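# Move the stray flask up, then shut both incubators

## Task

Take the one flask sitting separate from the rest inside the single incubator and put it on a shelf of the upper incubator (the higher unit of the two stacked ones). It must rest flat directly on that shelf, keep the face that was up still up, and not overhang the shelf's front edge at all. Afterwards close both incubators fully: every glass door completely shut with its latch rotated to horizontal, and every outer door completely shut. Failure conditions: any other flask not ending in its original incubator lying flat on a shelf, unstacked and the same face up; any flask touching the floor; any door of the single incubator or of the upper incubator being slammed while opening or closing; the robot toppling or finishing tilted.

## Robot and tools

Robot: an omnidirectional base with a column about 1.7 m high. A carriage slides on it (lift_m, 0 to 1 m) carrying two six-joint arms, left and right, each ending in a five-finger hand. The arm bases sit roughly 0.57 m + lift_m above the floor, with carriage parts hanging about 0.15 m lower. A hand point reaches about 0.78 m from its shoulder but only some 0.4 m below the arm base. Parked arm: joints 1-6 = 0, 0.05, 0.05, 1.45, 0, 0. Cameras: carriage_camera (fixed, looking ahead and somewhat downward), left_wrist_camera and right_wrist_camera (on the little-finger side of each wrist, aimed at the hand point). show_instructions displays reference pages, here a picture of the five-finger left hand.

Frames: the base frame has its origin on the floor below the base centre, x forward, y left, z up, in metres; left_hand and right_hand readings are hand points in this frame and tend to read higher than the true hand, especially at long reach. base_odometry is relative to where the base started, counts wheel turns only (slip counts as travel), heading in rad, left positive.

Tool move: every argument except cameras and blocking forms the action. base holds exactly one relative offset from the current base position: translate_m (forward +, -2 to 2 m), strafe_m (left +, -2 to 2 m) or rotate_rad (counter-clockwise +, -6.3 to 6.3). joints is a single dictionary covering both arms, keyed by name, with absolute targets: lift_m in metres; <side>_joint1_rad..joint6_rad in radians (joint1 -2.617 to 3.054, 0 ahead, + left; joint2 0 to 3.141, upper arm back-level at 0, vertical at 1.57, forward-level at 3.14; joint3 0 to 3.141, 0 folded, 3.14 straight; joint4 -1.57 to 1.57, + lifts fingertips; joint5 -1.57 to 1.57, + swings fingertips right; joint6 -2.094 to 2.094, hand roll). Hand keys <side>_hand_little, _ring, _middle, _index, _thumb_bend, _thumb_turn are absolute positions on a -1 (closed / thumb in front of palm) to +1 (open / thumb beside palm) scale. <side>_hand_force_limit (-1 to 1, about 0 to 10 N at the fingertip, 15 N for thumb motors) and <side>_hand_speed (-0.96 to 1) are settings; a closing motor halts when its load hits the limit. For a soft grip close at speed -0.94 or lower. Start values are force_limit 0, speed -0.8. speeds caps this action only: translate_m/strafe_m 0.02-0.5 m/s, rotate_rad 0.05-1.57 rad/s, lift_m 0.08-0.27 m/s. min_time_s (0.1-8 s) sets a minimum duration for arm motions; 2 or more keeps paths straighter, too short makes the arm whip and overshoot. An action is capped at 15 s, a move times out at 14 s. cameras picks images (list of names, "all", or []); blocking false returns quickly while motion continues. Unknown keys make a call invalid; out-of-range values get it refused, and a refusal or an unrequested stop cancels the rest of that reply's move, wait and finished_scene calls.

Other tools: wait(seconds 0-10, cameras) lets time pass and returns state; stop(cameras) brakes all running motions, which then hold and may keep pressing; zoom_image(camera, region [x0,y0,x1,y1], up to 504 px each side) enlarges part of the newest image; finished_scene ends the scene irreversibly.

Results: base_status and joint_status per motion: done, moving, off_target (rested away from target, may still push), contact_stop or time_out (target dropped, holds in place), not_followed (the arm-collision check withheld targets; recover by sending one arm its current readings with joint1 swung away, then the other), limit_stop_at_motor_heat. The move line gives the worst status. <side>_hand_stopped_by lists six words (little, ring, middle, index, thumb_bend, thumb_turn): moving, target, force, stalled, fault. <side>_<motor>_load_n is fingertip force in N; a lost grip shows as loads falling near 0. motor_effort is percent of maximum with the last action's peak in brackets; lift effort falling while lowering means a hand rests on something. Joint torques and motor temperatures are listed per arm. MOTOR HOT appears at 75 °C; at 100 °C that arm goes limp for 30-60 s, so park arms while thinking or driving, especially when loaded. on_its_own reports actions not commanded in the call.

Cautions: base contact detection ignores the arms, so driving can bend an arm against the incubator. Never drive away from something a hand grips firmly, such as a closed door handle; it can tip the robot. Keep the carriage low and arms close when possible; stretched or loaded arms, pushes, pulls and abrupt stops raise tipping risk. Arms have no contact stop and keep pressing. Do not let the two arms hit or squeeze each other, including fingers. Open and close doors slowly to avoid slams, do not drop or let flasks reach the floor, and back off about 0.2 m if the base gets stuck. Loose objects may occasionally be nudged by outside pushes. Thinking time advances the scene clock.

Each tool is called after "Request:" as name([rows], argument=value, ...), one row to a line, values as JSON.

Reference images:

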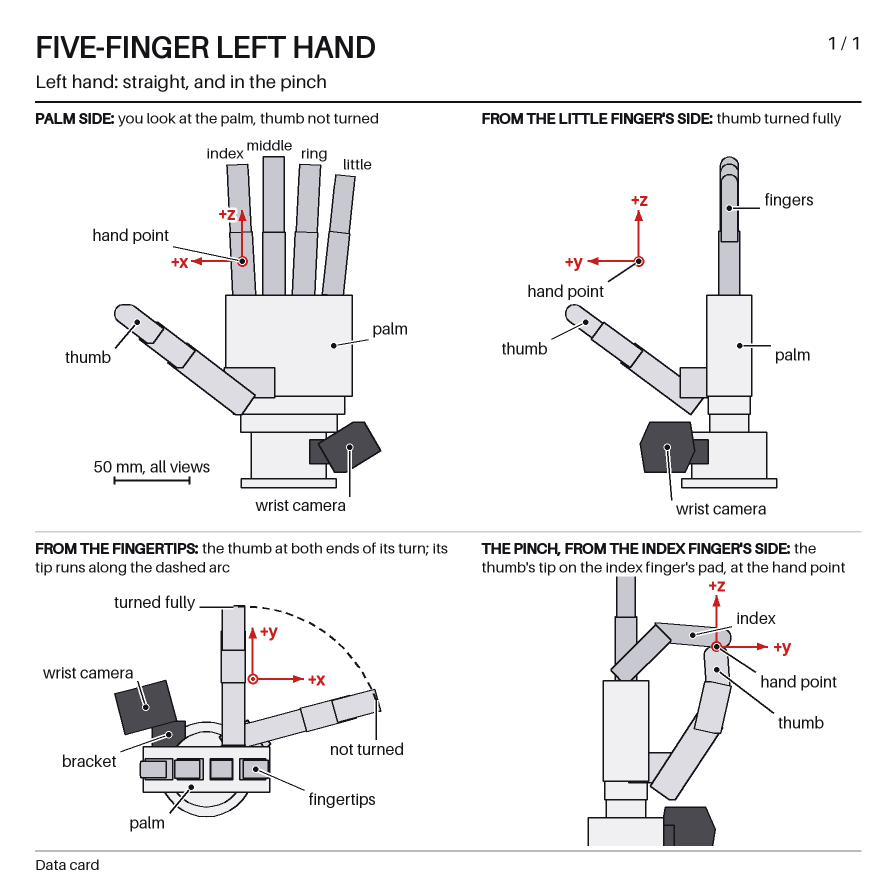

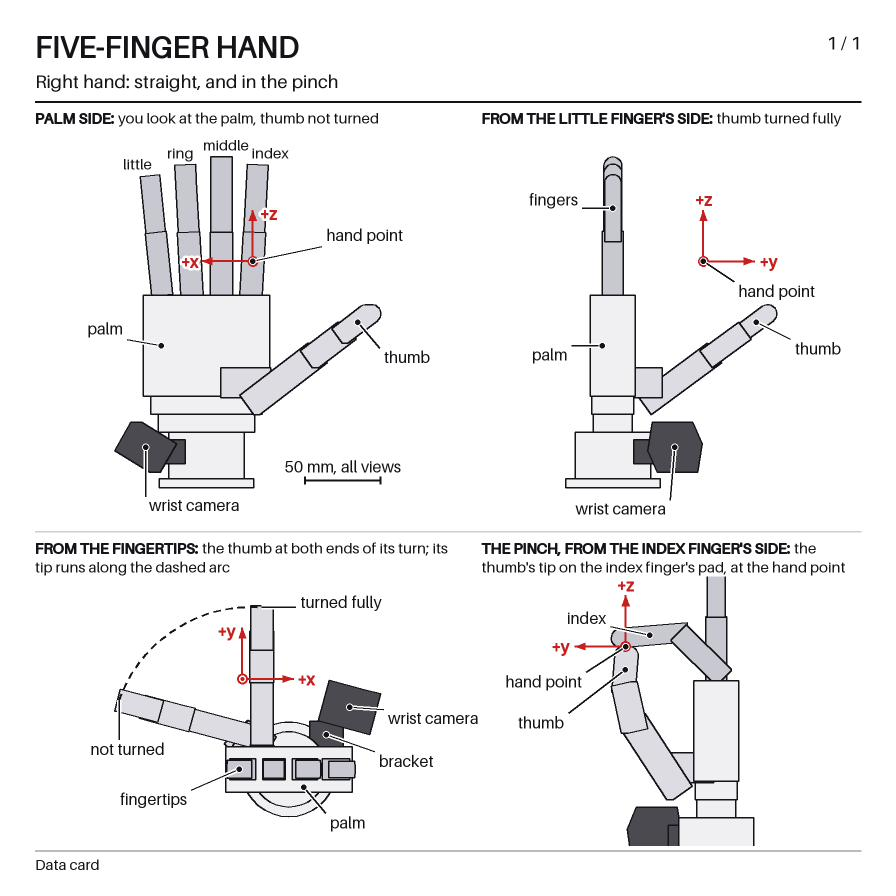

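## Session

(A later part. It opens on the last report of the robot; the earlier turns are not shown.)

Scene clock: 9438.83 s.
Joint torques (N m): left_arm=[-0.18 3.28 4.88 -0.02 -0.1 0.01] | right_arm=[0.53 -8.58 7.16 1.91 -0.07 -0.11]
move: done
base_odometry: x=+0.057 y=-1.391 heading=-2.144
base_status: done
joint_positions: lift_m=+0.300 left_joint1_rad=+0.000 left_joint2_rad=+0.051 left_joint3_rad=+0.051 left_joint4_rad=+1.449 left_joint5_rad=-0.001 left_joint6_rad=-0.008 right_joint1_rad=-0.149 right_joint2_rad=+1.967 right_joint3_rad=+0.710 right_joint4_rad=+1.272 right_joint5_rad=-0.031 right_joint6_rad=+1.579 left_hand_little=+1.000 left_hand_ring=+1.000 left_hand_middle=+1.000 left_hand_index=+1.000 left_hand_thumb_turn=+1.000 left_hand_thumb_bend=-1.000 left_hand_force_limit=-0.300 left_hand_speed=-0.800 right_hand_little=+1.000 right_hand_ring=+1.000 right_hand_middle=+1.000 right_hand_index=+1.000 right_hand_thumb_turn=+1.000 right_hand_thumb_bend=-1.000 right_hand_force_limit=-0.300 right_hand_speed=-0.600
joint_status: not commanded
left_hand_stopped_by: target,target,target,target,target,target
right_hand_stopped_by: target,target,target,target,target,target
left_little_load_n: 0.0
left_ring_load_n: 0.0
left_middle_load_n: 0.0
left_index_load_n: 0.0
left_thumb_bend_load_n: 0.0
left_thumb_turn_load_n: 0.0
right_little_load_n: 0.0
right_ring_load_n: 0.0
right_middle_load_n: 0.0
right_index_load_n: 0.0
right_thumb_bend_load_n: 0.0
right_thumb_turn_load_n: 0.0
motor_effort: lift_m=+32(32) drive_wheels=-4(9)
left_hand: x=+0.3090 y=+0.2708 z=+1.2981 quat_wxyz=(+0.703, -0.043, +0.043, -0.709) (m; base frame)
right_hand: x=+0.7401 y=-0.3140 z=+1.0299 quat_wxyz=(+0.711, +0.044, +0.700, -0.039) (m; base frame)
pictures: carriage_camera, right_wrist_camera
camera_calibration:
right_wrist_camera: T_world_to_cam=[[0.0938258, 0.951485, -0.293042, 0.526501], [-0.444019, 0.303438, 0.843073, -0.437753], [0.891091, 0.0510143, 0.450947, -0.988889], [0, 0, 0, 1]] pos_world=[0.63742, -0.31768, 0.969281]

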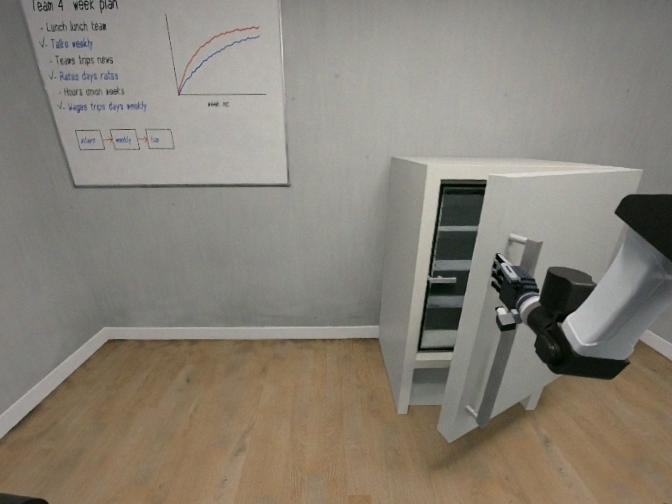

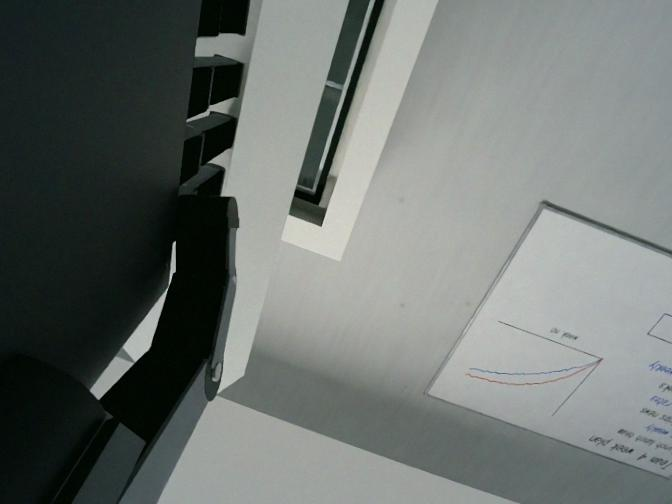

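Request:
move(base={"translate_m": -0.03}, speeds={"translate_m": 0.06})

Request:
move(base={"strafe_m": -0.05}, speeds={"strafe_m": 0.06})

Request:
move(base={"translate_m": 0.08}, speeds={"translate_m": 0.05}, cameras=["carriage_camera","right_wrist_camera"])

Scene clock: 9457.83 s.
Joint torques (N m): left_arm=[-0.18 3.26 4.89 0.01 -0.07 0.01] | right_arm=[0.51 -8.61 7.09 1.92 -0.02 -0.11]
move: done
base_odometry: x=+0.074 y=-1.366 heading=-2.144
base_status: done
joint_positions: lift_m=+0.300 left_joint1_rad=+0.000 left_joint2_rad=+0.051 left_joint3_rad=+0.051 left_joint4_rad=+1.448 left_joint5_rad=-0.001 left_joint6_rad=-0.008 right_joint1_rad=-0.149 right_joint2_rad=+1.967 right_joint3_rad=+0.711 right_joint4_rad=+1.271 right_joint5_rad=-0.036 right_joint6_rad=+1.579 left_hand_little=+1.000 left_hand_ring=+1.000 left_hand_middle=+1.000 left_hand_index=+1.000 left_hand_thumb_turn=+1.000 left_hand_thumb_bend=-1.000 left_hand_force_limit=-0.300 left_hand_speed=-0.800 right_hand_little=+1.000 right_hand_ring=+1.000 right_hand_middle=+1.000 right_hand_index=+1.000 right_hand_thumb_turn=+1.000 right_hand_thumb_bend=-1.000 right_hand_force_limit=-0.300 right_hand_speed=-0.600
joint_status: not commanded
left_hand_stopped_by: target,target,target,target,target,target
right_hand_stopped_by: target,target,target,target,target,target
left_little_load_n: 0.0
left_ring_load_n: 0.0
left_middle_load_n: 0.5
left_index_load_n: 0.0
left_thumb_bend_load_n: 0.0
left_thumb_turn_load_n: 0.0
right_little_load_n: 0.0
right_ring_load_n: 0.0
right_middle_load_n: 0.0
right_index_load_n: 0.0
right_thumb_bend_load_n: 0.0
right_thumb_turn_load_n: 0.0
motor_effort: lift_m=+32(32) drive_wheels=-1(7)
left_hand: x=+0.3092 y=+0.2708 z=+1.2980 quat_wxyz=(+0.703, -0.044, +0.043, -0.709) (m; base frame)
right_hand: x=+0.7401 y=-0.3131 z=+1.0299 quat_wxyz=(+0.711, +0.042, +0.701, -0.038) (m; base frame)
pictures: none

Scene clock: 9459.20 s.
Joint torques (N m): left_arm=[-0.2 3.29 4.89 -0.01 -0.08 0.01] | right_arm=[0.17 -8.59 7.1 1.92 0.02 -0.11]
move: done
base_odometry: x=+0.032 y=-1.339 heading=-2.145
base_status: done
joint_positions: lift_m=+0.300 left_joint1_rad=+0.000 left_joint2_rad=+0.051 left_joint3_rad=+0.051 left_joint4_rad=+1.448 left_joint5_rad=-0.001 left_joint6_rad=-0.008 right_joint1_rad=-0.145 right_joint2_rad=+1.967 right_joint3_rad=+0.711 right_joint4_rad=+1.271 right_joint5_rad=-0.040 right_joint6_rad=+1.579 left_hand_little=+1.000 left_hand_ring=+1.000 left_hand_middle=+1.000 left_hand_index=+1.000 left_hand_thumb_turn=+1.000 left_hand_thumb_bend=-1.000 left_hand_force_limit=-0.300 left_hand_speed=-0.800 right_hand_little=+1.000 right_hand_ring=+1.000 right_hand_middle=+1.000 right_hand_index=+1.000 right_hand_thumb_turn=+1.000 right_hand_thumb_bend=-1.000 right_hand_force_limit=-0.300 right_hand_speed=-0.600
joint_status: not commanded
left_hand_stopped_by: target,target,target,target,target,target
right_hand_stopped_by: target,target,target,target,target,target
left_little_load_n: 0.0
left_ring_load_n: 0.0
left_middle_load_n: 0.0
left_index_load_n: 0.0
left_thumb_bend_load_n: 0.0
left_thumb_turn_load_n: -0.5
right_little_load_n: 0.0
right_ring_load_n: 0.0
right_middle_load_n: 0.0
right_index_load_n: 0.0
right_thumb_bend_load_n: 0.0
right_thumb_turn_load_n: 0.0
motor_effort: lift_m=+32(32) drive_wheels=-2(7)
left_hand: x=+0.3092 y=+0.2709 z=+1.2980 quat_wxyz=(+0.703, -0.044, +0.043, -0.709) (m; base frame)
right_hand: x=+0.7399 y=-0.3105 z=+1.0299 quat_wxyz=(+0.711, +0.040, +0.701, -0.035) (m; base frame)
pictures: none

Scene clock: 9461.30 s.
Joint torques (N m): left_arm=[-0.18 3.29 4.88 -0.01 -0.07 0.01] | right_arm=[-1.22 -8.59 7.09 1.92 0.51 -0.09]
move: done
base_odometry: x=-0.012 y=-1.406 heading=-2.145
base_status: done
joint_positions: lift_m=+0.300 left_joint1_rad=+0.000 left_joint2_rad=+0.051 left_joint3_rad=+0.051 left_joint4_rad=+1.448 left_joint5_rad=-0.001 left_joint6_rad=-0.008 right_joint1_rad=-0.131 right_joint2_rad=+1.967 right_joint3_rad=+0.711 right_joint4_rad=+1.270 right_joint5_rad=-0.091 right_joint6_rad=+1.576 left_hand_little=+1.000 left_hand_ring=+1.000 left_hand_middle=+1.000 left_hand_index=+1.000 left_hand_thumb_turn=+1.000 left_hand_thumb_bend=-1.000 left_hand_force_limit=-0.300 left_hand_speed=-0.800 right_hand_little=+1.000 right_hand_ring=+1.000 right_hand_middle=+1.000 right_hand_index=+1.000 right_hand_thumb_turn=+1.000 right_hand_thumb_bend=-1.000 right_hand_force_limit=-0.300 right_hand_speed=-0.600
joint_status: not commanded
left_hand_stopped_by: target,target,target,target,target,target
right_hand_stopped_by: target,target,target,target,target,target
left_little_load_n: 0.0
left_ring_load_n: 0.0
left_middle_load_n: 0.0
left_index_load_n: 0.0
left_thumb_bend_load_n: 0.0
left_thumb_turn_load_n: 0.0
right_little_load_n: 0.0
right_ring_load_n: -0.5
right_middle_load_n: -0.5
right_index_load_n: 0.0
right_thumb_bend_load_n: 0.0
right_thumb_turn_load_n: 0.0
motor_effort: lift_m=+32(32) drive_wheels=-5(12)
left_hand: x=+0.3092 y=+0.2709 z=+1.2980 quat_wxyz=(+0.703, -0.044, +0.043, -0.709) (m; base frame)
right_hand: x=+0.7376 y=-0.2927 z=+1.0296 quat_wxyz=(+0.712, +0.016, +0.702, -0.013) (m; base frame)
pictures: carriage_camera, right_wrist_camera
camera_calibration:
right_wrist_camera: T_world_to_cam=[[0.0192587, 0.954988, -0.296018, 0.565459], [-0.465449, 0.270597, 0.842695, -0.438454], [0.884865, 0.121552, 0.449709, -0.961092], [0, 0, 0, 1]] pos_world=[0.635469, -0.304539, 0.969082]

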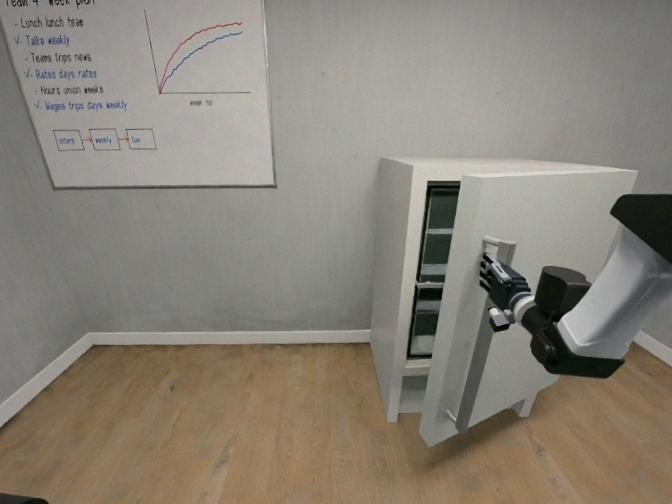

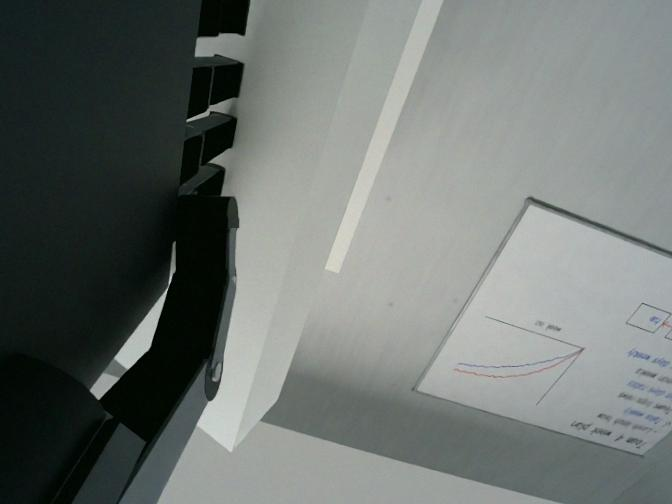

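Request:
move(base={"strafe_m": 0.02}, speeds={"strafe_m": 0.06})

Request:
move(base={"translate_m": 0.06}, speeds={"translate_m": 0.05}, cameras=["carriage_camera","right_wrist_camera"])

Scene clock: 9471.77 s.
Joint torques (N m): left_arm=[-0.17 3.26 4.88 -0.01 -0.01 0.01] | right_arm=[-0.43 -8.58 7.09 1.92 0.11 -0.09]
move: done
base_odometry: x=+0.005 y=-1.417 heading=-2.145
base_status: done
joint_positions: lift_m=+0.300 left_joint1_rad=+0.000 left_joint2_rad=+0.051 left_joint3_rad=+0.051 left_joint4_rad=+1.448 left_joint5_rad=+0.000 left_joint6_rad=-0.008 right_joint1_rad=-0.139 right_joint2_rad=+1.967 right_joint3_rad=+0.711 right_joint4_rad=+1.270 right_joint5_rad=-0.050 right_joint6_rad=+1.576 left_hand_little=+1.000 left_hand_ring=+1.000 left_hand_middle=+1.000 left_hand_index=+1.000 left_hand_thumb_turn=+1.000 left_hand_thumb_bend=-1.000 left_hand_force_limit=-0.300 left_hand_speed=-0.800 right_hand_little=+1.000 right_hand_ring=+1.000 right_hand_middle=+1.000 right_hand_index=+1.000 right_hand_thumb_turn=+1.000 right_hand_thumb_bend=-1.000 right_hand_force_limit=-0.300 right_hand_speed=-0.600
joint_status: not commanded
left_hand_stopped_by: target,target,target,target,target,target
right_hand_stopped_by: target,target,target,target,target,target
left_little_load_n: 0.5
left_ring_load_n: 0.0
left_middle_load_n: 0.0
left_index_load_n: 0.0
left_thumb_bend_load_n: 0.0
left_thumb_turn_load_n: 0.5
right_little_load_n: 0.0
right_ring_load_n: 0.0
right_middle_load_n: 0.0
right_index_load_n: 0.0
right_thumb_bend_load_n: 0.0
right_thumb_turn_load_n: 0.0
motor_effort: lift_m=+32(32) drive_wheels=-4(11)
left_hand: x=+0.3092 y=+0.2707 z=+1.2980 quat_wxyz=(+0.703, -0.044, +0.043, -0.709) (m; base frame)
right_hand: x=+0.7396 y=-0.3050 z=+1.0297 quat_wxyz=(+0.712, +0.033, +0.701, -0.030) (m; base frame)
pictures: none

Scene clock: 9473.53 s.
Joint torques (N m): left_arm=[-0.17 3.29 4.89 -0.01 -0.08 0] | right_arm=[-2.03 -8.57 7.09 1.92 0.92 -0.09]
move: done
base_odometry: x=-0.028 y=-1.467 heading=-2.145
base_status: done
joint_positions: lift_m=+0.300 left_joint1_rad=+0.000 left_joint2_rad=+0.051 left_joint3_rad=+0.051 left_joint4_rad=+1.448 left_joint5_rad=+0.000 left_joint6_rad=-0.008 right_joint1_rad=-0.123 right_joint2_rad=+1.967 right_joint3_rad=+0.711 right_joint4_rad=+1.270 right_joint5_rad=-0.132 right_joint6_rad=+1.576 left_hand_little=+1.000 left_hand_ring=+1.000 left_hand_middle=+1.000 left_hand_index=+1.000 left_hand_thumb_turn=+1.000 left_hand_thumb_bend=-1.000 left_hand_force_limit=-0.300 left_hand_speed=-0.800 right_hand_little=+1.000 right_hand_ring=+1.000 right_hand_middle=+1.000 right_hand_index=+1.000 right_hand_thumb_turn=+1.000 right_hand_thumb_bend=-1.000 right_hand_force_limit=-0.300 right_hand_speed=-0.600
joint_status: not commanded
left_hand_stopped_by: target,target,target,target,target,target
right_hand_stopped_by: target,target,target,target,target,target
left_little_load_n: 0.0
left_ring_load_n: 0.0
left_middle_load_n: -0.5
left_index_load_n: 0.0
left_thumb_bend_load_n: 0.0
left_thumb_turn_load_n: 0.0
right_little_load_n: 0.0
right_ring_load_n: -1.0
right_middle_load_n: -1.0
right_index_load_n: -0.5
right_thumb_bend_load_n: 0.0
right_thumb_turn_load_n: 0.0
motor_effort: lift_m=+32(32) drive_wheels=-5(12)
left_hand: x=+0.3091 y=+0.2706 z=+1.2980 quat_wxyz=(+0.703, -0.043, +0.043, -0.709) (m; base frame)
right_hand: x=+0.7351 y=-0.2804 z=+1.0295 quat_wxyz=(+0.712, -0.002, +0.702, +0.005) (m; base frame)
pictures: carriage_camera, right_wrist_camera
camera_calibration:
right_wrist_camera: T_world_to_cam=[[-0.0282324, 0.954626, -0.296465, 0.589038], [-0.477907, 0.247601, 0.842792, -0.440291], [0.877957, 0.165477, 0.449232, -0.942451], [0, 0, 0, 1]] pos_world=[0.633644, -0.297341, 0.969082]

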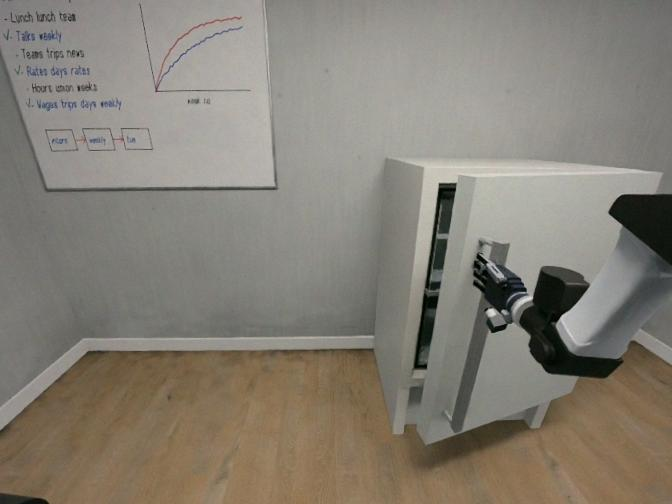

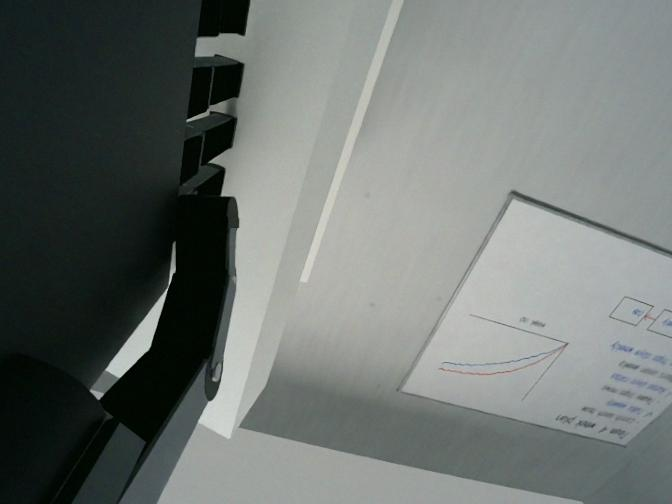

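Request:
move(base={"strafe_m": 0.035}, speeds={"strafe_m": 0.06})

Request:
move(base={"translate_m": 0.06}, speeds={"translate_m": 0.05}, cameras=["carriage_camera","right_wrist_camera"])

Scene clock: 9481.97 s.
Joint torques (N m): left_arm=[-0.18 3.29 4.88 -0.01 -0.05 0.01] | right_arm=[-0.47 -8.57 7.1 1.92 0.13 -0.09]
move: done
base_odometry: x=+0.002 y=-1.486 heading=-2.145
base_status: done
joint_positions: lift_m=+0.300 left_joint1_rad=+0.000 left_joint2_rad=+0.051 left_joint3_rad=+0.051 left_joint4_rad=+1.448 left_joint5_rad=+0.000 left_joint6_rad=-0.008 right_joint1_rad=-0.139 right_joint2_rad=+1.967 right_joint3_rad=+0.711 right_joint4_rad=+1.270 right_joint5_rad=-0.052 right_joint6_rad=+1.576 left_hand_little=+1.000 left_hand_ring=+1.000 left_hand_middle=+1.000 left_hand_index=+1.000 left_hand_thumb_turn=+1.000 left_hand_thumb_bend=-1.000 left_hand_force_limit=-0.300 left_hand_speed=-0.800 right_hand_little=+1.000 right_hand_ring=+1.000 right_hand_middle=+1.000 right_hand_index=+1.000 right_hand_thumb_turn=+1.000 right_hand_thumb_bend=-1.000 right_hand_force_limit=-0.300 right_hand_speed=-0.600
joint_status: not commanded
left_hand_stopped_by: target,target,target,target,target,target
right_hand_stopped_by: target,target,target,target,target,target
left_little_load_n: 0.0
left_ring_load_n: -0.5
left_middle_load_n: 0.0
left_index_load_n: 0.0
left_thumb_bend_load_n: 0.0
left_thumb_turn_load_n: 0.0
right_little_load_n: 0.0
right_ring_load_n: 0.0
right_middle_load_n: -0.5
right_index_load_n: 0.0
right_thumb_bend_load_n: 0.0
right_thumb_turn_load_n: 0.0
motor_effort: lift_m=+32(32) drive_wheels=-4(10)
left_hand: x=+0.3091 y=+0.2706 z=+1.2980 quat_wxyz=(+0.703, -0.043, +0.043, -0.709) (m; base frame)
right_hand: x=+0.7395 y=-0.3046 z=+1.0296 quat_wxyz=(+0.711, +0.032, +0.701, -0.029) (m; base frame)
pictures: none

Scene clock: 9483.67 s.
Joint torques (N m): left_arm=[-0.18 3.28 4.86 -0.02 -0.08 0.01] | right_arm=[-1.37 -8.57 7.05 1.92 0.68 -0.09]
move: done
base_odometry: x=-0.031 y=-1.537 heading=-2.145
base_status: done
joint_positions: lift_m=+0.300 left_joint1_rad=+0.000 left_joint2_rad=+0.051 left_joint3_rad=+0.051 left_joint4_rad=+1.448 left_joint5_rad=+0.000 left_joint6_rad=-0.008 right_joint1_rad=-0.130 right_joint2_rad=+1.967 right_joint3_rad=+0.712 right_joint4_rad=+1.271 right_joint5_rad=-0.108 right_joint6_rad=+1.576 left_hand_little=+1.000 left_hand_ring=+1.000 left_hand_middle=+1.000 left_hand_index=+1.000 left_hand_thumb_turn=+1.000 left_hand_thumb_bend=-1.000 left_hand_force_limit=-0.300 left_hand_speed=-0.800 right_hand_little=+1.000 right_hand_ring=+1.000 right_hand_middle=+1.000 right_hand_index=+1.000 right_hand_thumb_turn=+1.000 right_hand_thumb_bend=-1.000 right_hand_force_limit=-0.300 right_hand_speed=-0.600
joint_status: not commanded
left_hand_stopped_by: target,target,target,target,target,target
right_hand_stopped_by: target,target,target,target,target,target
left_little_load_n: 0.0
left_ring_load_n: 0.0
left_middle_load_n: 0.5
left_index_load_n: 0.0
left_thumb_bend_load_n: 0.0
left_thumb_turn_load_n: 0.0
right_little_load_n: 0.0
right_ring_load_n: -1.0
right_middle_load_n: -0.5
right_index_load_n: -0.5
right_thumb_bend_load_n: -0.5
right_thumb_turn_load_n: 0.0
motor_effort: lift_m=+32(32) drive_wheels=-6(12)
left_hand: x=+0.3091 y=+0.2706 z=+1.2980 quat_wxyz=(+0.703, -0.043, +0.043, -0.709) (m; base frame)
right_hand: x=+0.7367 y=-0.2887 z=+1.0299 quat_wxyz=(+0.712, +0.009, +0.702, -0.006) (m; base frame)
pictures: carriage_camera, right_wrist_camera
camera_calibration:
right_wrist_camera: T_world_to_cam=[[0.00162781, 0.955072, -0.296369, 0.575023], [-0.471059, 0.26216, 0.842244, -0.438042], [0.8821, 0.138236, 0.450322, -0.954699], [0, 0, 0, 1]] pos_world=[0.63486, -0.302377, 0.96928]

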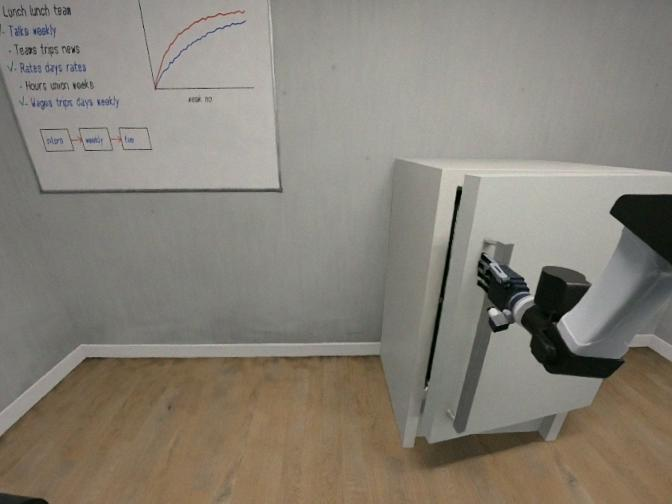

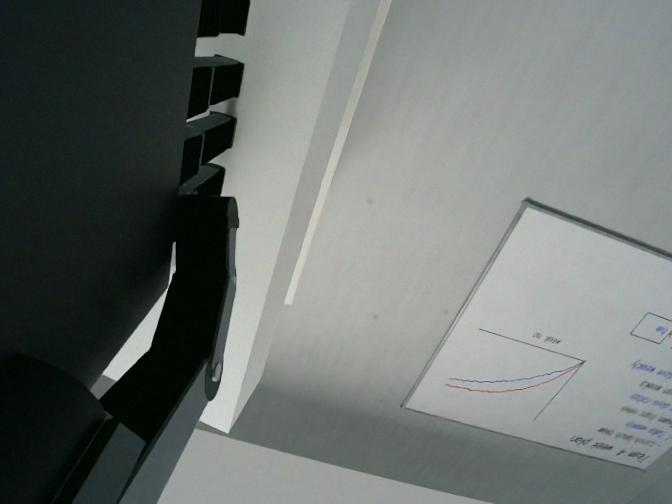

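Request:
move(base={"translate_m": 0.05}, speeds={"translate_m": 0.05}, cameras=["carriage_camera"])

Scene clock: 9491.70 s.
Joint torques (N m): left_arm=[-0.18 3.28 4.86 -0.01 -0.08 0.01] | right_arm=[-2.32 -8.57 7.05 1.91 1.11 -0.08]
move: done
base_odometry: x=-0.058 y=-1.579 heading=-2.144
base_status: done
joint_positions: lift_m=+0.300 left_joint1_rad=+0.000 left_joint2_rad=+0.051 left_joint3_rad=+0.051 left_joint4_rad=+1.448 left_joint5_rad=+0.000 left_joint6_rad=-0.008 right_joint1_rad=-0.120 right_joint2_rad=+1.967 right_joint3_rad=+0.712 right_joint4_rad=+1.270 right_joint5_rad=-0.153 right_joint6_rad=+1.576 left_hand_little=+1.000 left_hand_ring=+1.000 left_hand_middle=+1.000 left_hand_index=+1.000 left_hand_thumb_turn=+1.000 left_hand_thumb_bend=-1.000 left_hand_force_limit=-0.300 left_hand_speed=-0.800 right_hand_little=+1.000 right_hand_ring=+1.000 right_hand_middle=+1.000 right_hand_index=+1.000 right_hand_thumb_turn=+1.000 right_hand_thumb_bend=-1.000 right_hand_force_limit=-0.300 right_hand_speed=-0.600
joint_status: not commanded
left_hand_stopped_by: target,target,target,target,target,target
right_hand_stopped_by: target,target,target,target,target,target
left_little_load_n: 0.0
left_ring_load_n: 0.0
left_middle_load_n: 0.0
left_index_load_n: 0.0
left_thumb_bend_load_n: 0.0
left_thumb_turn_load_n: 0.0
right_little_load_n: 0.0
right_ring_load_n: 0.0
right_middle_load_n: -0.5
right_index_load_n: -1.0
right_thumb_bend_load_n: 0.0
right_thumb_turn_load_n: 0.0
motor_effort: lift_m=+32(32) drive_wheels=-6(14)
left_hand: x=+0.3091 y=+0.2706 z=+1.2980 quat_wxyz=(+0.703, -0.043, +0.043, -0.709) (m; base frame)
right_hand: x=+0.7338 y=-0.2749 z=+1.0297 quat_wxyz=(+0.712, -0.011, +0.702, +0.013) (m; base frame)
pictures: carriage_camera

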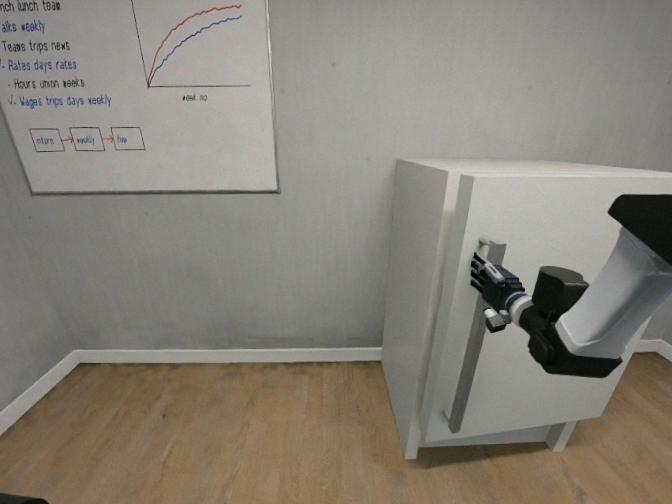

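Request:
move(base={"strafe_m": 0.035}, speeds={"strafe_m": 0.06})

Request:
move(base={"translate_m": 0.05}, speeds={"translate_m": 0.03}, cameras=["carriage_camera", "right_wrist_camera"])

Scene clock: 9502.03 s.
Joint torques (N m): left_arm=[-0.18 3.28 4.86 -0.02 -0.06 0.01] | right_arm=[-0.58 -8.61 7.05 1.92 0.15 -0.09]
move: done
base_odometry: x=-0.029 y=-1.598 heading=-2.144
base_status: done
joint_positions: lift_m=+0.300 left_joint1_rad=+0.000 left_joint2_rad=+0.051 left_joint3_rad=+0.051 left_joint4_rad=+1.448 left_joint5_rad=+0.000 left_joint6_rad=-0.008 right_joint1_rad=-0.137 right_joint2_rad=+1.967 right_joint3_rad=+0.712 right_joint4_rad=+1.270 right_joint5_rad=-0.054 right_joint6_rad=+1.576 left_hand_little=+1.000 left_hand_ring=+1.000 left_hand_middle=+1.000 left_hand_index=+1.000 left_hand_thumb_turn=+1.000 left_hand_thumb_bend=-1.000 left_hand_force_limit=-0.300 left_hand_speed=-0.800 right_hand_little=+1.000 right_hand_ring=+1.000 right_hand_middle=+1.000 right_hand_index=+1.000 right_hand_thumb_turn=+1.000 right_hand_thumb_bend=-1.000 right_hand_force_limit=-0.300 right_hand_speed=-0.600
joint_status: not commanded
left_hand_stopped_by: target,target,target,target,target,target
right_hand_stopped_by: target,target,target,target,target,target
left_little_load_n: 0.0
left_ring_load_n: 0.0
left_middle_load_n: 0.0
left_index_load_n: 0.0
left_thumb_bend_load_n: 0.0
left_thumb_turn_load_n: 0.0
right_little_load_n: 0.0
right_ring_load_n: -0.5
right_middle_load_n: 0.0
right_index_load_n: 0.0
right_thumb_bend_load_n: 0.0
right_thumb_turn_load_n: 0.0
motor_effort: lift_m=+32(32) drive_wheels=-4(9)
left_hand: x=+0.3091 y=+0.2706 z=+1.2980 quat_wxyz=(+0.703, -0.043, +0.043, -0.709) (m; base frame)
right_hand: x=+0.7395 y=-0.3034 z=+1.0298 quat_wxyz=(+0.712, +0.031, +0.701, -0.028) (m; base frame)
pictures: none

Scene clock: 9504.20 s.
Joint torques (N m): left_arm=[-0.17 3.28 4.88 0.03 -0.08 0.01] | right_arm=[-0.8 -8.58 7.06 1.91 0.5 -0.08]
move: done
base_odometry: x=-0.056 y=-1.640 heading=-2.144
base_status: done
joint_positions: lift_m=+0.300 left_joint1_rad=+0.000 left_joint2_rad=+0.051 left_joint3_rad=+0.051 left_joint4_rad=+1.449 left_joint5_rad=+0.000 left_joint6_rad=-0.008 right_joint1_rad=-0.135 right_joint2_rad=+1.967 right_joint3_rad=+0.712 right_joint4_rad=+1.270 right_joint5_rad=-0.090 right_joint6_rad=+1.576 left_hand_little=+1.000 left_hand_ring=+1.000 left_hand_middle=+1.000 left_hand_index=+1.000 left_hand_thumb_turn=+1.000 left_hand_thumb_bend=-1.000 left_hand_force_limit=-0.300 left_hand_speed=-0.800 right_hand_little=+1.000 right_hand_ring=+1.000 right_hand_middle=+1.000 right_hand_index=+1.000 right_hand_thumb_turn=+1.000 right_hand_thumb_bend=-1.000 right_hand_force_limit=-0.300 right_hand_speed=-0.600
joint_status: not commanded
left_hand_stopped_by: target,target,target,target,target,target
right_hand_stopped_by: target,target,target,target,target,target
left_little_load_n: 0.0
left_ring_load_n: 0.0
left_middle_load_n: 0.0
left_index_load_n: 0.0
left_thumb_bend_load_n: 0.0
left_thumb_turn_load_n: 0.0
right_little_load_n: -0.5
right_ring_load_n: 0.0
right_middle_load_n: 0.0
right_index_load_n: 0.0
right_thumb_bend_load_n: 0.0
right_thumb_turn_load_n: 0.0
motor_effort: lift_m=+32(32) drive_wheels=-5(12)
left_hand: x=+0.3090 y=+0.2706 z=+1.2980 quat_wxyz=(+0.703, -0.043, +0.043, -0.709) (m; base frame)
right_hand: x=+0.7378 y=-0.2953 z=+1.0296 quat_wxyz=(+0.712, +0.017, +0.702, -0.015) (m; base frame)
pictures: carriage_camera, right_wrist_camera
camera_calibration:
right_wrist_camera: T_world_to_cam=[[0.0247082, 0.954648, -0.29671, 0.564488], [-0.46386, 0.273864, 0.842515, -0.437786], [0.885564, 0.116815, 0.44959, -0.962767], [0, 0, 0, 1]] pos_world=[0.635573, -0.306528, 0.969181]

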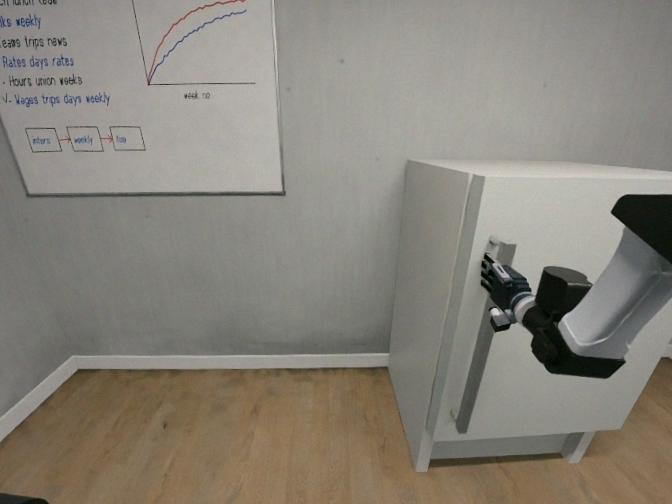

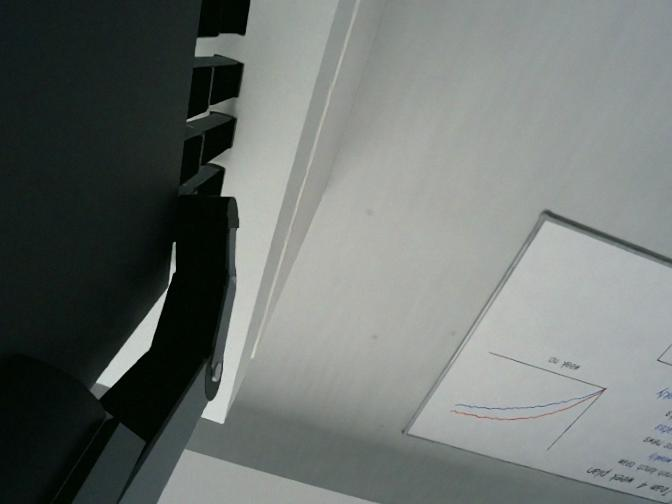

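Request:
move(base={"translate_m": 0.025}, speeds={"translate_m": 0.03})

Request:
move(base={"translate_m": 0.02}, speeds={"translate_m": 0.02}, cameras=["carriage_camera", "right_wrist_camera"])

Scene clock: 9514.27 s.
Joint torques (N m): left_arm=[-0.18 3.28 4.89 -0.04 -0.08 0.01] | right_arm=[-0.69 -8.32 11.08 1.26 0.59 -0.08]
move: done
base_odometry: x=-0.069 y=-1.661 heading=-2.144
base_status: done
joint_positions: lift_m=+0.300 left_joint1_rad=+0.000 left_joint2_rad=+0.051 left_joint3_rad=+0.051 left_joint4_rad=+1.450 left_joint5_rad=+0.000 left_joint6_rad=-0.008 right_joint1_rad=-0.137 right_joint2_rad=+1.967 right_joint3_rad=+0.663 right_joint4_rad=+1.333 right_joint5_rad=-0.098 right_joint6_rad=+1.576 left_hand_little=+1.000 left_hand_ring=+1.000 left_hand_middle=+1.000 left_hand_index=+1.000 left_hand_thumb_turn=+1.000 left_hand_thumb_bend=-1.000 left_hand_force_limit=-0.300 left_hand_speed=-0.800 right_hand_little=+1.000 right_hand_ring=+1.000 right_hand_middle=+1.000 right_hand_index=+1.000 right_hand_thumb_turn=+1.000 right_hand_thumb_bend=-1.000 right_hand_force_limit=-0.300 right_hand_speed=-0.600
joint_status: not commanded
left_hand_stopped_by: target,target,target,target,target,target
right_hand_stopped_by: target,target,target,target,target,target
left_little_load_n: 0.0
left_ring_load_n: 0.0
left_middle_load_n: 0.0
left_index_load_n: 0.0
left_thumb_bend_load_n: 0.0
left_thumb_turn_load_n: 0.0
right_little_load_n: -0.5
right_ring_load_n: -0.5
right_middle_load_n: 0.0
right_index_load_n: 0.0
right_thumb_bend_load_n: 0.0
right_thumb_turn_load_n: 0.0
motor_effort: lift_m=+32(32) drive_wheels=+7(14)
left_hand: x=+0.3085 y=+0.2706 z=+1.2982 quat_wxyz=(+0.703, -0.042, +0.042, -0.709) (m; base frame)
right_hand: x=+0.7265 y=-0.2927 z=+1.0274 quat_wxyz=(+0.717, +0.014, +0.697, -0.013) (m; base frame)
pictures: none

Scene clock: 9515.67 s.
Joint torques (N m): left_arm=[-0.18 3.29 4.88 -0.1 -0.08 0.01] | right_arm=[-0.24 -6.26 17.28 0.57 0.74 -0.08]
move: done
base_odometry: x=-0.079 y=-1.678 heading=-2.144
base_status: done
joint_positions: lift_m=+0.300 left_joint1_rad=+0.000 left_joint2_rad=+0.051 left_joint3_rad=+0.051 left_joint4_rad=+1.451 left_joint5_rad=+0.000 left_joint6_rad=-0.008 right_joint1_rad=-0.141 right_joint2_rad=+1.952 right_joint3_rad=+0.589 right_joint4_rad=+1.404 right_joint5_rad=-0.114 right_joint6_rad=+1.576 left_hand_little=+1.000 left_hand_ring=+1.000 left_hand_middle=+1.000 left_hand_index=+1.000 left_hand_thumb_turn=+1.000 left_hand_thumb_bend=-1.000 left_hand_force_limit=-0.300 left_hand_speed=-0.800 right_hand_little=+1.000 right_hand_ring=+1.000 right_hand_middle=+1.000 right_hand_index=+1.000 right_hand_thumb_turn=+1.000 right_hand_thumb_bend=-1.000 right_hand_force_limit=-0.300 right_hand_speed=-0.600
joint_status: not commanded
left_hand_stopped_by: target,target,target,target,target,target
right_hand_stopped_by: target,target,target,target,target,target
left_little_load_n: 0.0
left_ring_load_n: 0.0
left_middle_load_n: 0.0
left_index_load_n: 0.0
left_thumb_bend_load_n: 0.0
left_thumb_turn_load_n: 0.0
right_little_load_n: -1.5
right_ring_load_n: -1.5
right_middle_load_n: 1.0
right_index_load_n: -1.0
right_thumb_bend_load_n: 0.0
right_thumb_turn_load_n: -0.5
motor_effort: lift_m=+32(32) drive_wheels=+18(24)
left_hand: x=+0.3083 y=+0.2706 z=+1.2983 quat_wxyz=(+0.703, -0.042, +0.042, -0.709) (m; base frame)
right_hand: x=+0.7085 y=-0.2896 z=+1.0251 quat_wxyz=(+0.721, +0.009, +0.692, -0.010) (m; base frame)
pictures: carriage_camera, right_wrist_camera
camera_calibration:
right_wrist_camera: T_world_to_cam=[[0.0151341, 0.953726, -0.300297, 0.56864], [-0.490872, 0.268736, 0.82875, -0.417365], [0.8711, 0.134865, 0.472224, -0.943139], [0, 0, 0, 1]] pos_world=[0.60809, -0.302969, 0.962026]

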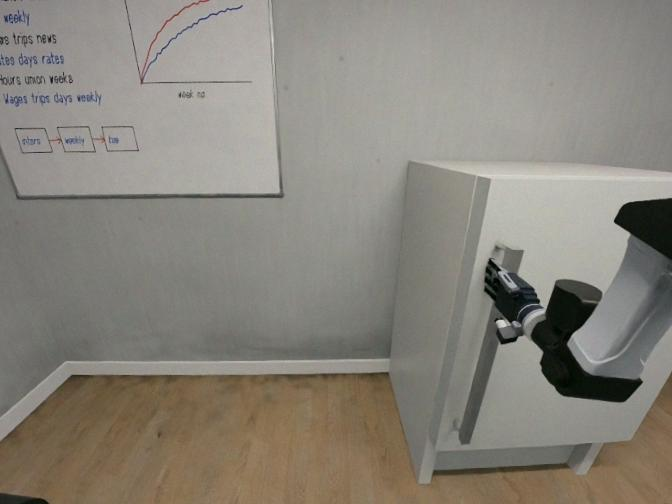

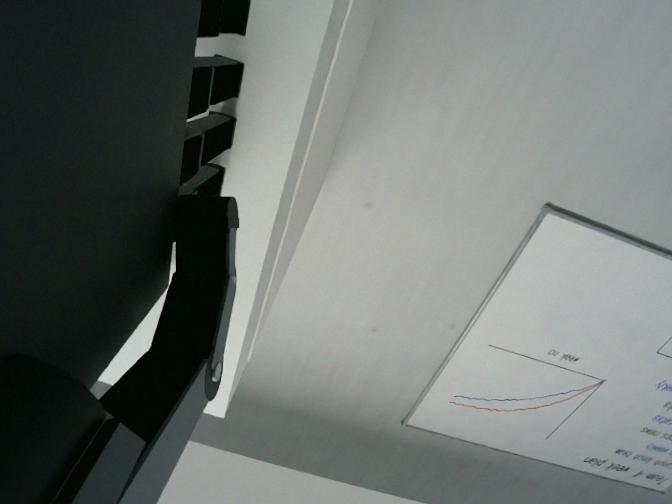

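Request:
move(base={"translate_m": -0.14}, speeds={"translate_m": 0.06}, cameras=["carriage_camera"])

Request:
zoom_image(camera="carriage_camera", region=[380, 140, 560, 300])

Scene clock: 9524.93 s.
Joint torques (N m): left_arm=[-0.2 3.29 4.88 0 -0.08 0.01] | right_arm=[-0.42 -7.72 7.17 1.86 0.13 -0.08]
move: done
base_odometry: x=-0.003 y=-1.560 heading=-2.144
base_status: done
joint_positions: lift_m=+0.300 left_joint1_rad=+0.000 left_joint2_rad=+0.051 left_joint3_rad=+0.051 left_joint4_rad=+1.450 left_joint5_rad=+0.000 left_joint6_rad=-0.008 right_joint1_rad=-0.139 right_joint2_rad=+1.959 right_joint3_rad=+0.711 right_joint4_rad=+1.275 right_joint5_rad=-0.052 right_joint6_rad=+1.576 left_hand_little=+1.000 left_hand_ring=+1.000 left_hand_middle=+1.000 left_hand_index=+1.000 left_hand_thumb_turn=+1.000 left_hand_thumb_bend=-1.000 left_hand_force_limit=-0.300 left_hand_speed=-0.800 right_hand_little=+1.000 right_hand_ring=+1.000 right_hand_middle=+1.000 right_hand_index=+1.000 right_hand_thumb_turn=+1.000 right_hand_thumb_bend=-1.000 right_hand_force_limit=-0.300 right_hand_speed=-0.600
joint_status: not commanded
left_hand_stopped_by: target,target,target,target,target,target
right_hand_stopped_by: target,target,target,target,target,target
left_little_load_n: 0.0
left_ring_load_n: -0.5
left_middle_load_n: 0.0
left_index_load_n: -0.5
left_thumb_bend_load_n: 0.0
left_thumb_turn_load_n: 0.0
right_little_load_n: 0.0
right_ring_load_n: 0.0
right_middle_load_n: 0.0
right_index_load_n: 0.0
right_thumb_bend_load_n: 0.0
right_thumb_turn_load_n: 0.0
motor_effort: lift_m=+32(32) drive_wheels=-1(12)
left_hand: x=+0.3086 y=+0.2706 z=+1.2982 quat_wxyz=(+0.703, -0.043, +0.042, -0.709) (m; base frame)
right_hand: x=+0.7388 y=-0.3046 z=+1.0346 quat_wxyz=(+0.716, +0.032, +0.697, -0.030) (m; base frame)
pictures: carriage_camera

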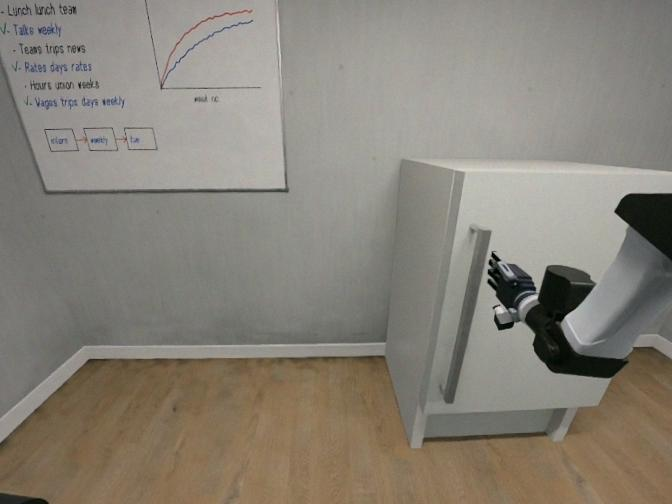

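Scaled by 2.800.

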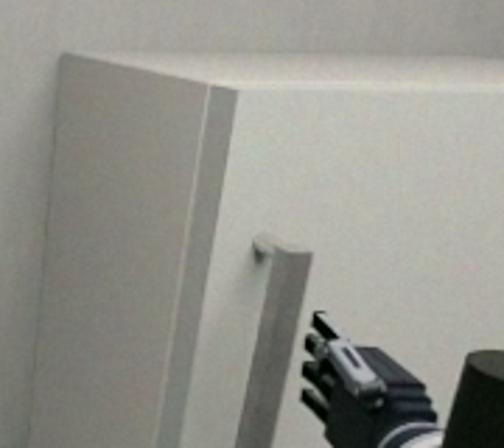

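Request:
move(base={"translate_m": -0.35}, speeds={"translate_m": 0.25})

Request:
move(joints={"right_joint1_rad": 0, "right_joint2_rad": 0.05, "right_joint3_rad": 0.05, "right_joint4_rad": 1.45, "right_joint5_rad": 0, "right_joint6_rad": 0}, min_time_s=4, cameras=["carriage_camera"])

Request:
zoom_image(camera="carriage_camera", region=[380, 140, 580, 400])

Request:
move(base={"rotate_rad": 1.4}, speeds={"rotate_rad": 0.6}, cameras=["carriage_camera"])

Scene clock: 9556.37 s.
Joint torques (N m): left_arm=[-0.18 3.29 4.86 -0.03 -0.08 0.01] | right_arm=[-0.42 -7.71 7.17 1.87 0.13 -0.08]
move: done
base_odometry: x=+0.187 y=-1.266 heading=-2.144
base_status: done
joint_positions: lift_m=+0.300 left_joint1_rad=+0.000 left_joint2_rad=+0.051 left_joint3_rad=+0.051 left_joint4_rad=+1.449 left_joint5_rad=+0.000 left_joint6_rad=-0.008 right_joint1_rad=-0.139 right_joint2_rad=+1.959 right_joint3_rad=+0.711 right_joint4_rad=+1.274 right_joint5_rad=-0.051 right_joint6_rad=+1.576 left_hand_little=+1.000 left_hand_ring=+1.000 left_hand_middle=+1.000 left_hand_index=+1.000 left_hand_thumb_turn=+1.000 left_hand_thumb_bend=-1.000 left_hand_force_limit=-0.300 left_hand_speed=-0.800 right_hand_little=+1.000 right_hand_ring=+1.000 right_hand_middle=+1.000 right_hand_index=+1.000 right_hand_thumb_turn=+1.000 right_hand_thumb_bend=-1.000 right_hand_force_limit=-0.300 right_hand_speed=-0.600
joint_status: not commanded
left_hand_stopped_by: target,target,target,target,target,target
right_hand_stopped_by: target,target,target,target,target,target
left_little_load_n: 0.0
left_ring_load_n: 0.0
left_middle_load_n: 0.0
left_index_load_n: 0.0
left_thumb_bend_load_n: 0.0
left_thumb_turn_load_n: 0.0
right_little_load_n: 0.0
right_ring_load_n: 0.0
right_middle_load_n: 0.0
right_index_load_n: 0.0
right_thumb_bend_load_n: 0.0
right_thumb_turn_load_n: 0.0
motor_effort: lift_m=+32(32) drive_wheels=-1(12)
left_hand: x=+0.3088 y=+0.2706 z=+1.2981 quat_wxyz=(+0.703, -0.043, +0.043, -0.709) (m; base frame)
right_hand: x=+0.7388 y=-0.3048 z=+1.0344 quat_wxyz=(+0.715, +0.032, +0.697, -0.030) (m; base frame)
pictures: none

Scene clock: 9560.67 s.
Joint torques (N m): left_arm=[-0.17 3.28 4.88 -0.03 -0.08 0.01] | right_arm=[0.54 2.62 4.83 0.2 0.15 -0.18]
move: done
base_odometry: x=+0.187 y=-1.266 heading=-2.144
base_status: not commanded
joint_positions: lift_m=+0.300 left_joint1_rad=+0.000 left_joint2_rad=+0.051 left_joint3_rad=+0.051 left_joint4_rad=+1.449 left_joint5_rad=+0.000 left_joint6_rad=-0.008 right_joint1_rad=-0.005 right_joint2_rad=+0.061 right_joint3_rad=+0.064 right_joint4_rad=+1.434 right_joint5_rad=-0.009 right_joint6_rad=+0.016 left_hand_little=+1.000 left_hand_ring=+1.000 left_hand_middle=+1.000 left_hand_index=+1.000 left_hand_thumb_turn=+1.000 left_hand_thumb_bend=-1.000 left_hand_force_limit=-0.300 left_hand_speed=-0.800 right_hand_little=+1.000 right_hand_ring=+1.000 right_hand_middle=+1.000 right_hand_index=+1.000 right_hand_thumb_turn=+1.000 right_hand_thumb_bend=-1.000 right_hand_force_limit=-0.300 right_hand_speed=-0.600
joint_status: all done
left_hand_stopped_by: target,target,target,target,target,target
right_hand_stopped_by: target,target,target,target,target,target
left_little_load_n: 0.0
left_ring_load_n: 0.0
left_middle_load_n: 0.0
left_index_load_n: 0.0
left_thumb_bend_load_n: 0.0
left_thumb_turn_load_n: 0.0
right_little_load_n: 0.0
right_ring_load_n: 0.0
right_middle_load_n: 0.0
right_index_load_n: 0.0
right_thumb_bend_load_n: 0.0
right_thumb_turn_load_n: 0.0
motor_effort: lift_m=+32(32) drive_wheels=-1(2)
left_hand: x=+0.3088 y=+0.2706 z=+1.2981 quat_wxyz=(+0.703, -0.043, +0.043, -0.709) (m; base frame)
right_hand: x=+0.3120 y=-0.2691 z=+1.3000 quat_wxyz=(+0.709, -0.050, +0.045, -0.702) (m; base frame)
pictures: carriage_camera

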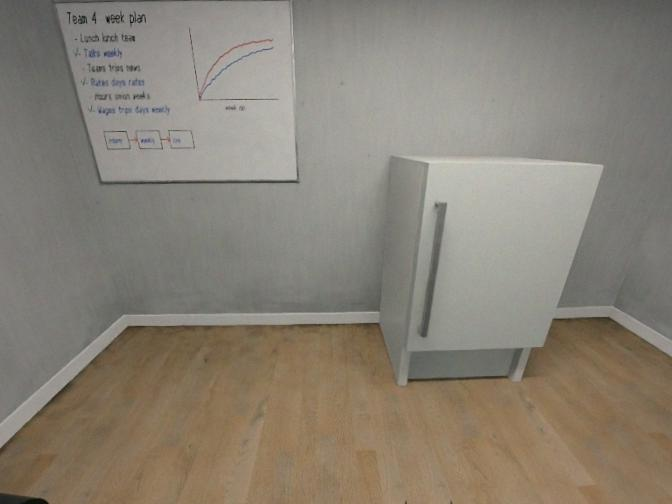

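Scaled by 1.938.

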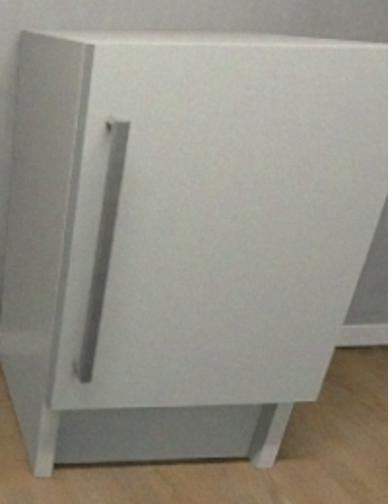

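Scene clock: 9564.03 s.
Joint torques (N m): left_arm=[-0.18 3.28 4.88 -0.03 -0.08 0.01] | right_arm=[0.54 2.62 4.82 0.16 0.11 -0.19]
move: done
base_odometry: x=+0.187 y=-1.266 heading=-0.745
base_status: done
joint_positions: lift_m=+0.300 left_joint1_rad=+0.000 left_joint2_rad=+0.051 left_joint3_rad=+0.051 left_joint4_rad=+1.449 left_joint5_rad=+0.000 left_joint6_rad=-0.008 right_joint1_rad=-0.005 right_joint2_rad=+0.061 right_joint3_rad=+0.064 right_joint4_rad=+1.438 right_joint5_rad=-0.005 right_joint6_rad=+0.015 left_hand_little=+1.000 left_hand_ring=+1.000 left_hand_middle=+1.000 left_hand_index=+1.000 left_hand_thumb_turn=+1.000 left_hand_thumb_bend=-1.000 left_hand_force_limit=-0.300 left_hand_speed=-0.800 right_hand_little=+1.000 right_hand_ring=+1.000 right_hand_middle=+1.000 right_hand_index=+1.000 right_hand_thumb_turn=+1.000 right_hand_thumb_bend=-1.000 right_hand_force_limit=-0.300 right_hand_speed=-0.600
joint_status: not commanded
left_hand_stopped_by: target,target,target,target,target,target
right_hand_stopped_by: target,target,target,target,target,target
left_little_load_n: 0.0
left_ring_load_n: 0.0
left_middle_load_n: 0.0
left_index_load_n: 0.0
left_thumb_bend_load_n: 0.0
left_thumb_turn_load_n: 0.0
right_little_load_n: 0.0
right_ring_load_n: 0.0
right_middle_load_n: 0.0
right_index_load_n: 0.0
right_thumb_bend_load_n: 0.0
right_thumb_turn_load_n: 0.0
motor_effort: lift_m=+32(32) drive_wheels=+5(14)
left_hand: x=+0.3088 y=+0.2707 z=+1.2981 quat_wxyz=(+0.703, -0.043, +0.043, -0.709) (m; base frame)
right_hand: x=+0.3111 y=-0.2699 z=+1.3004 quat_wxyz=(+0.709, -0.047, +0.045, -0.702) (m; base frame)
pictures: carriage_camera

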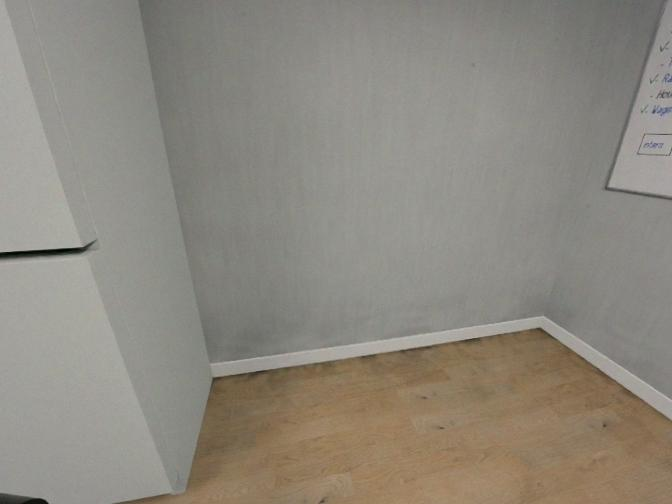

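Request:
zoom_image(camera="carriage_camera", region=[0, 0, 220, 504])

Scaled by 1.000.

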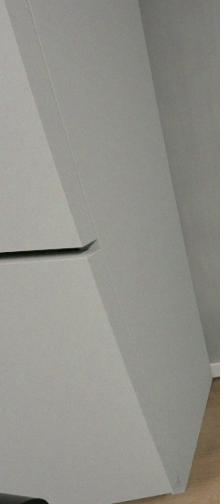

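Request:
finished_scene()

The scene is finished: the task was done.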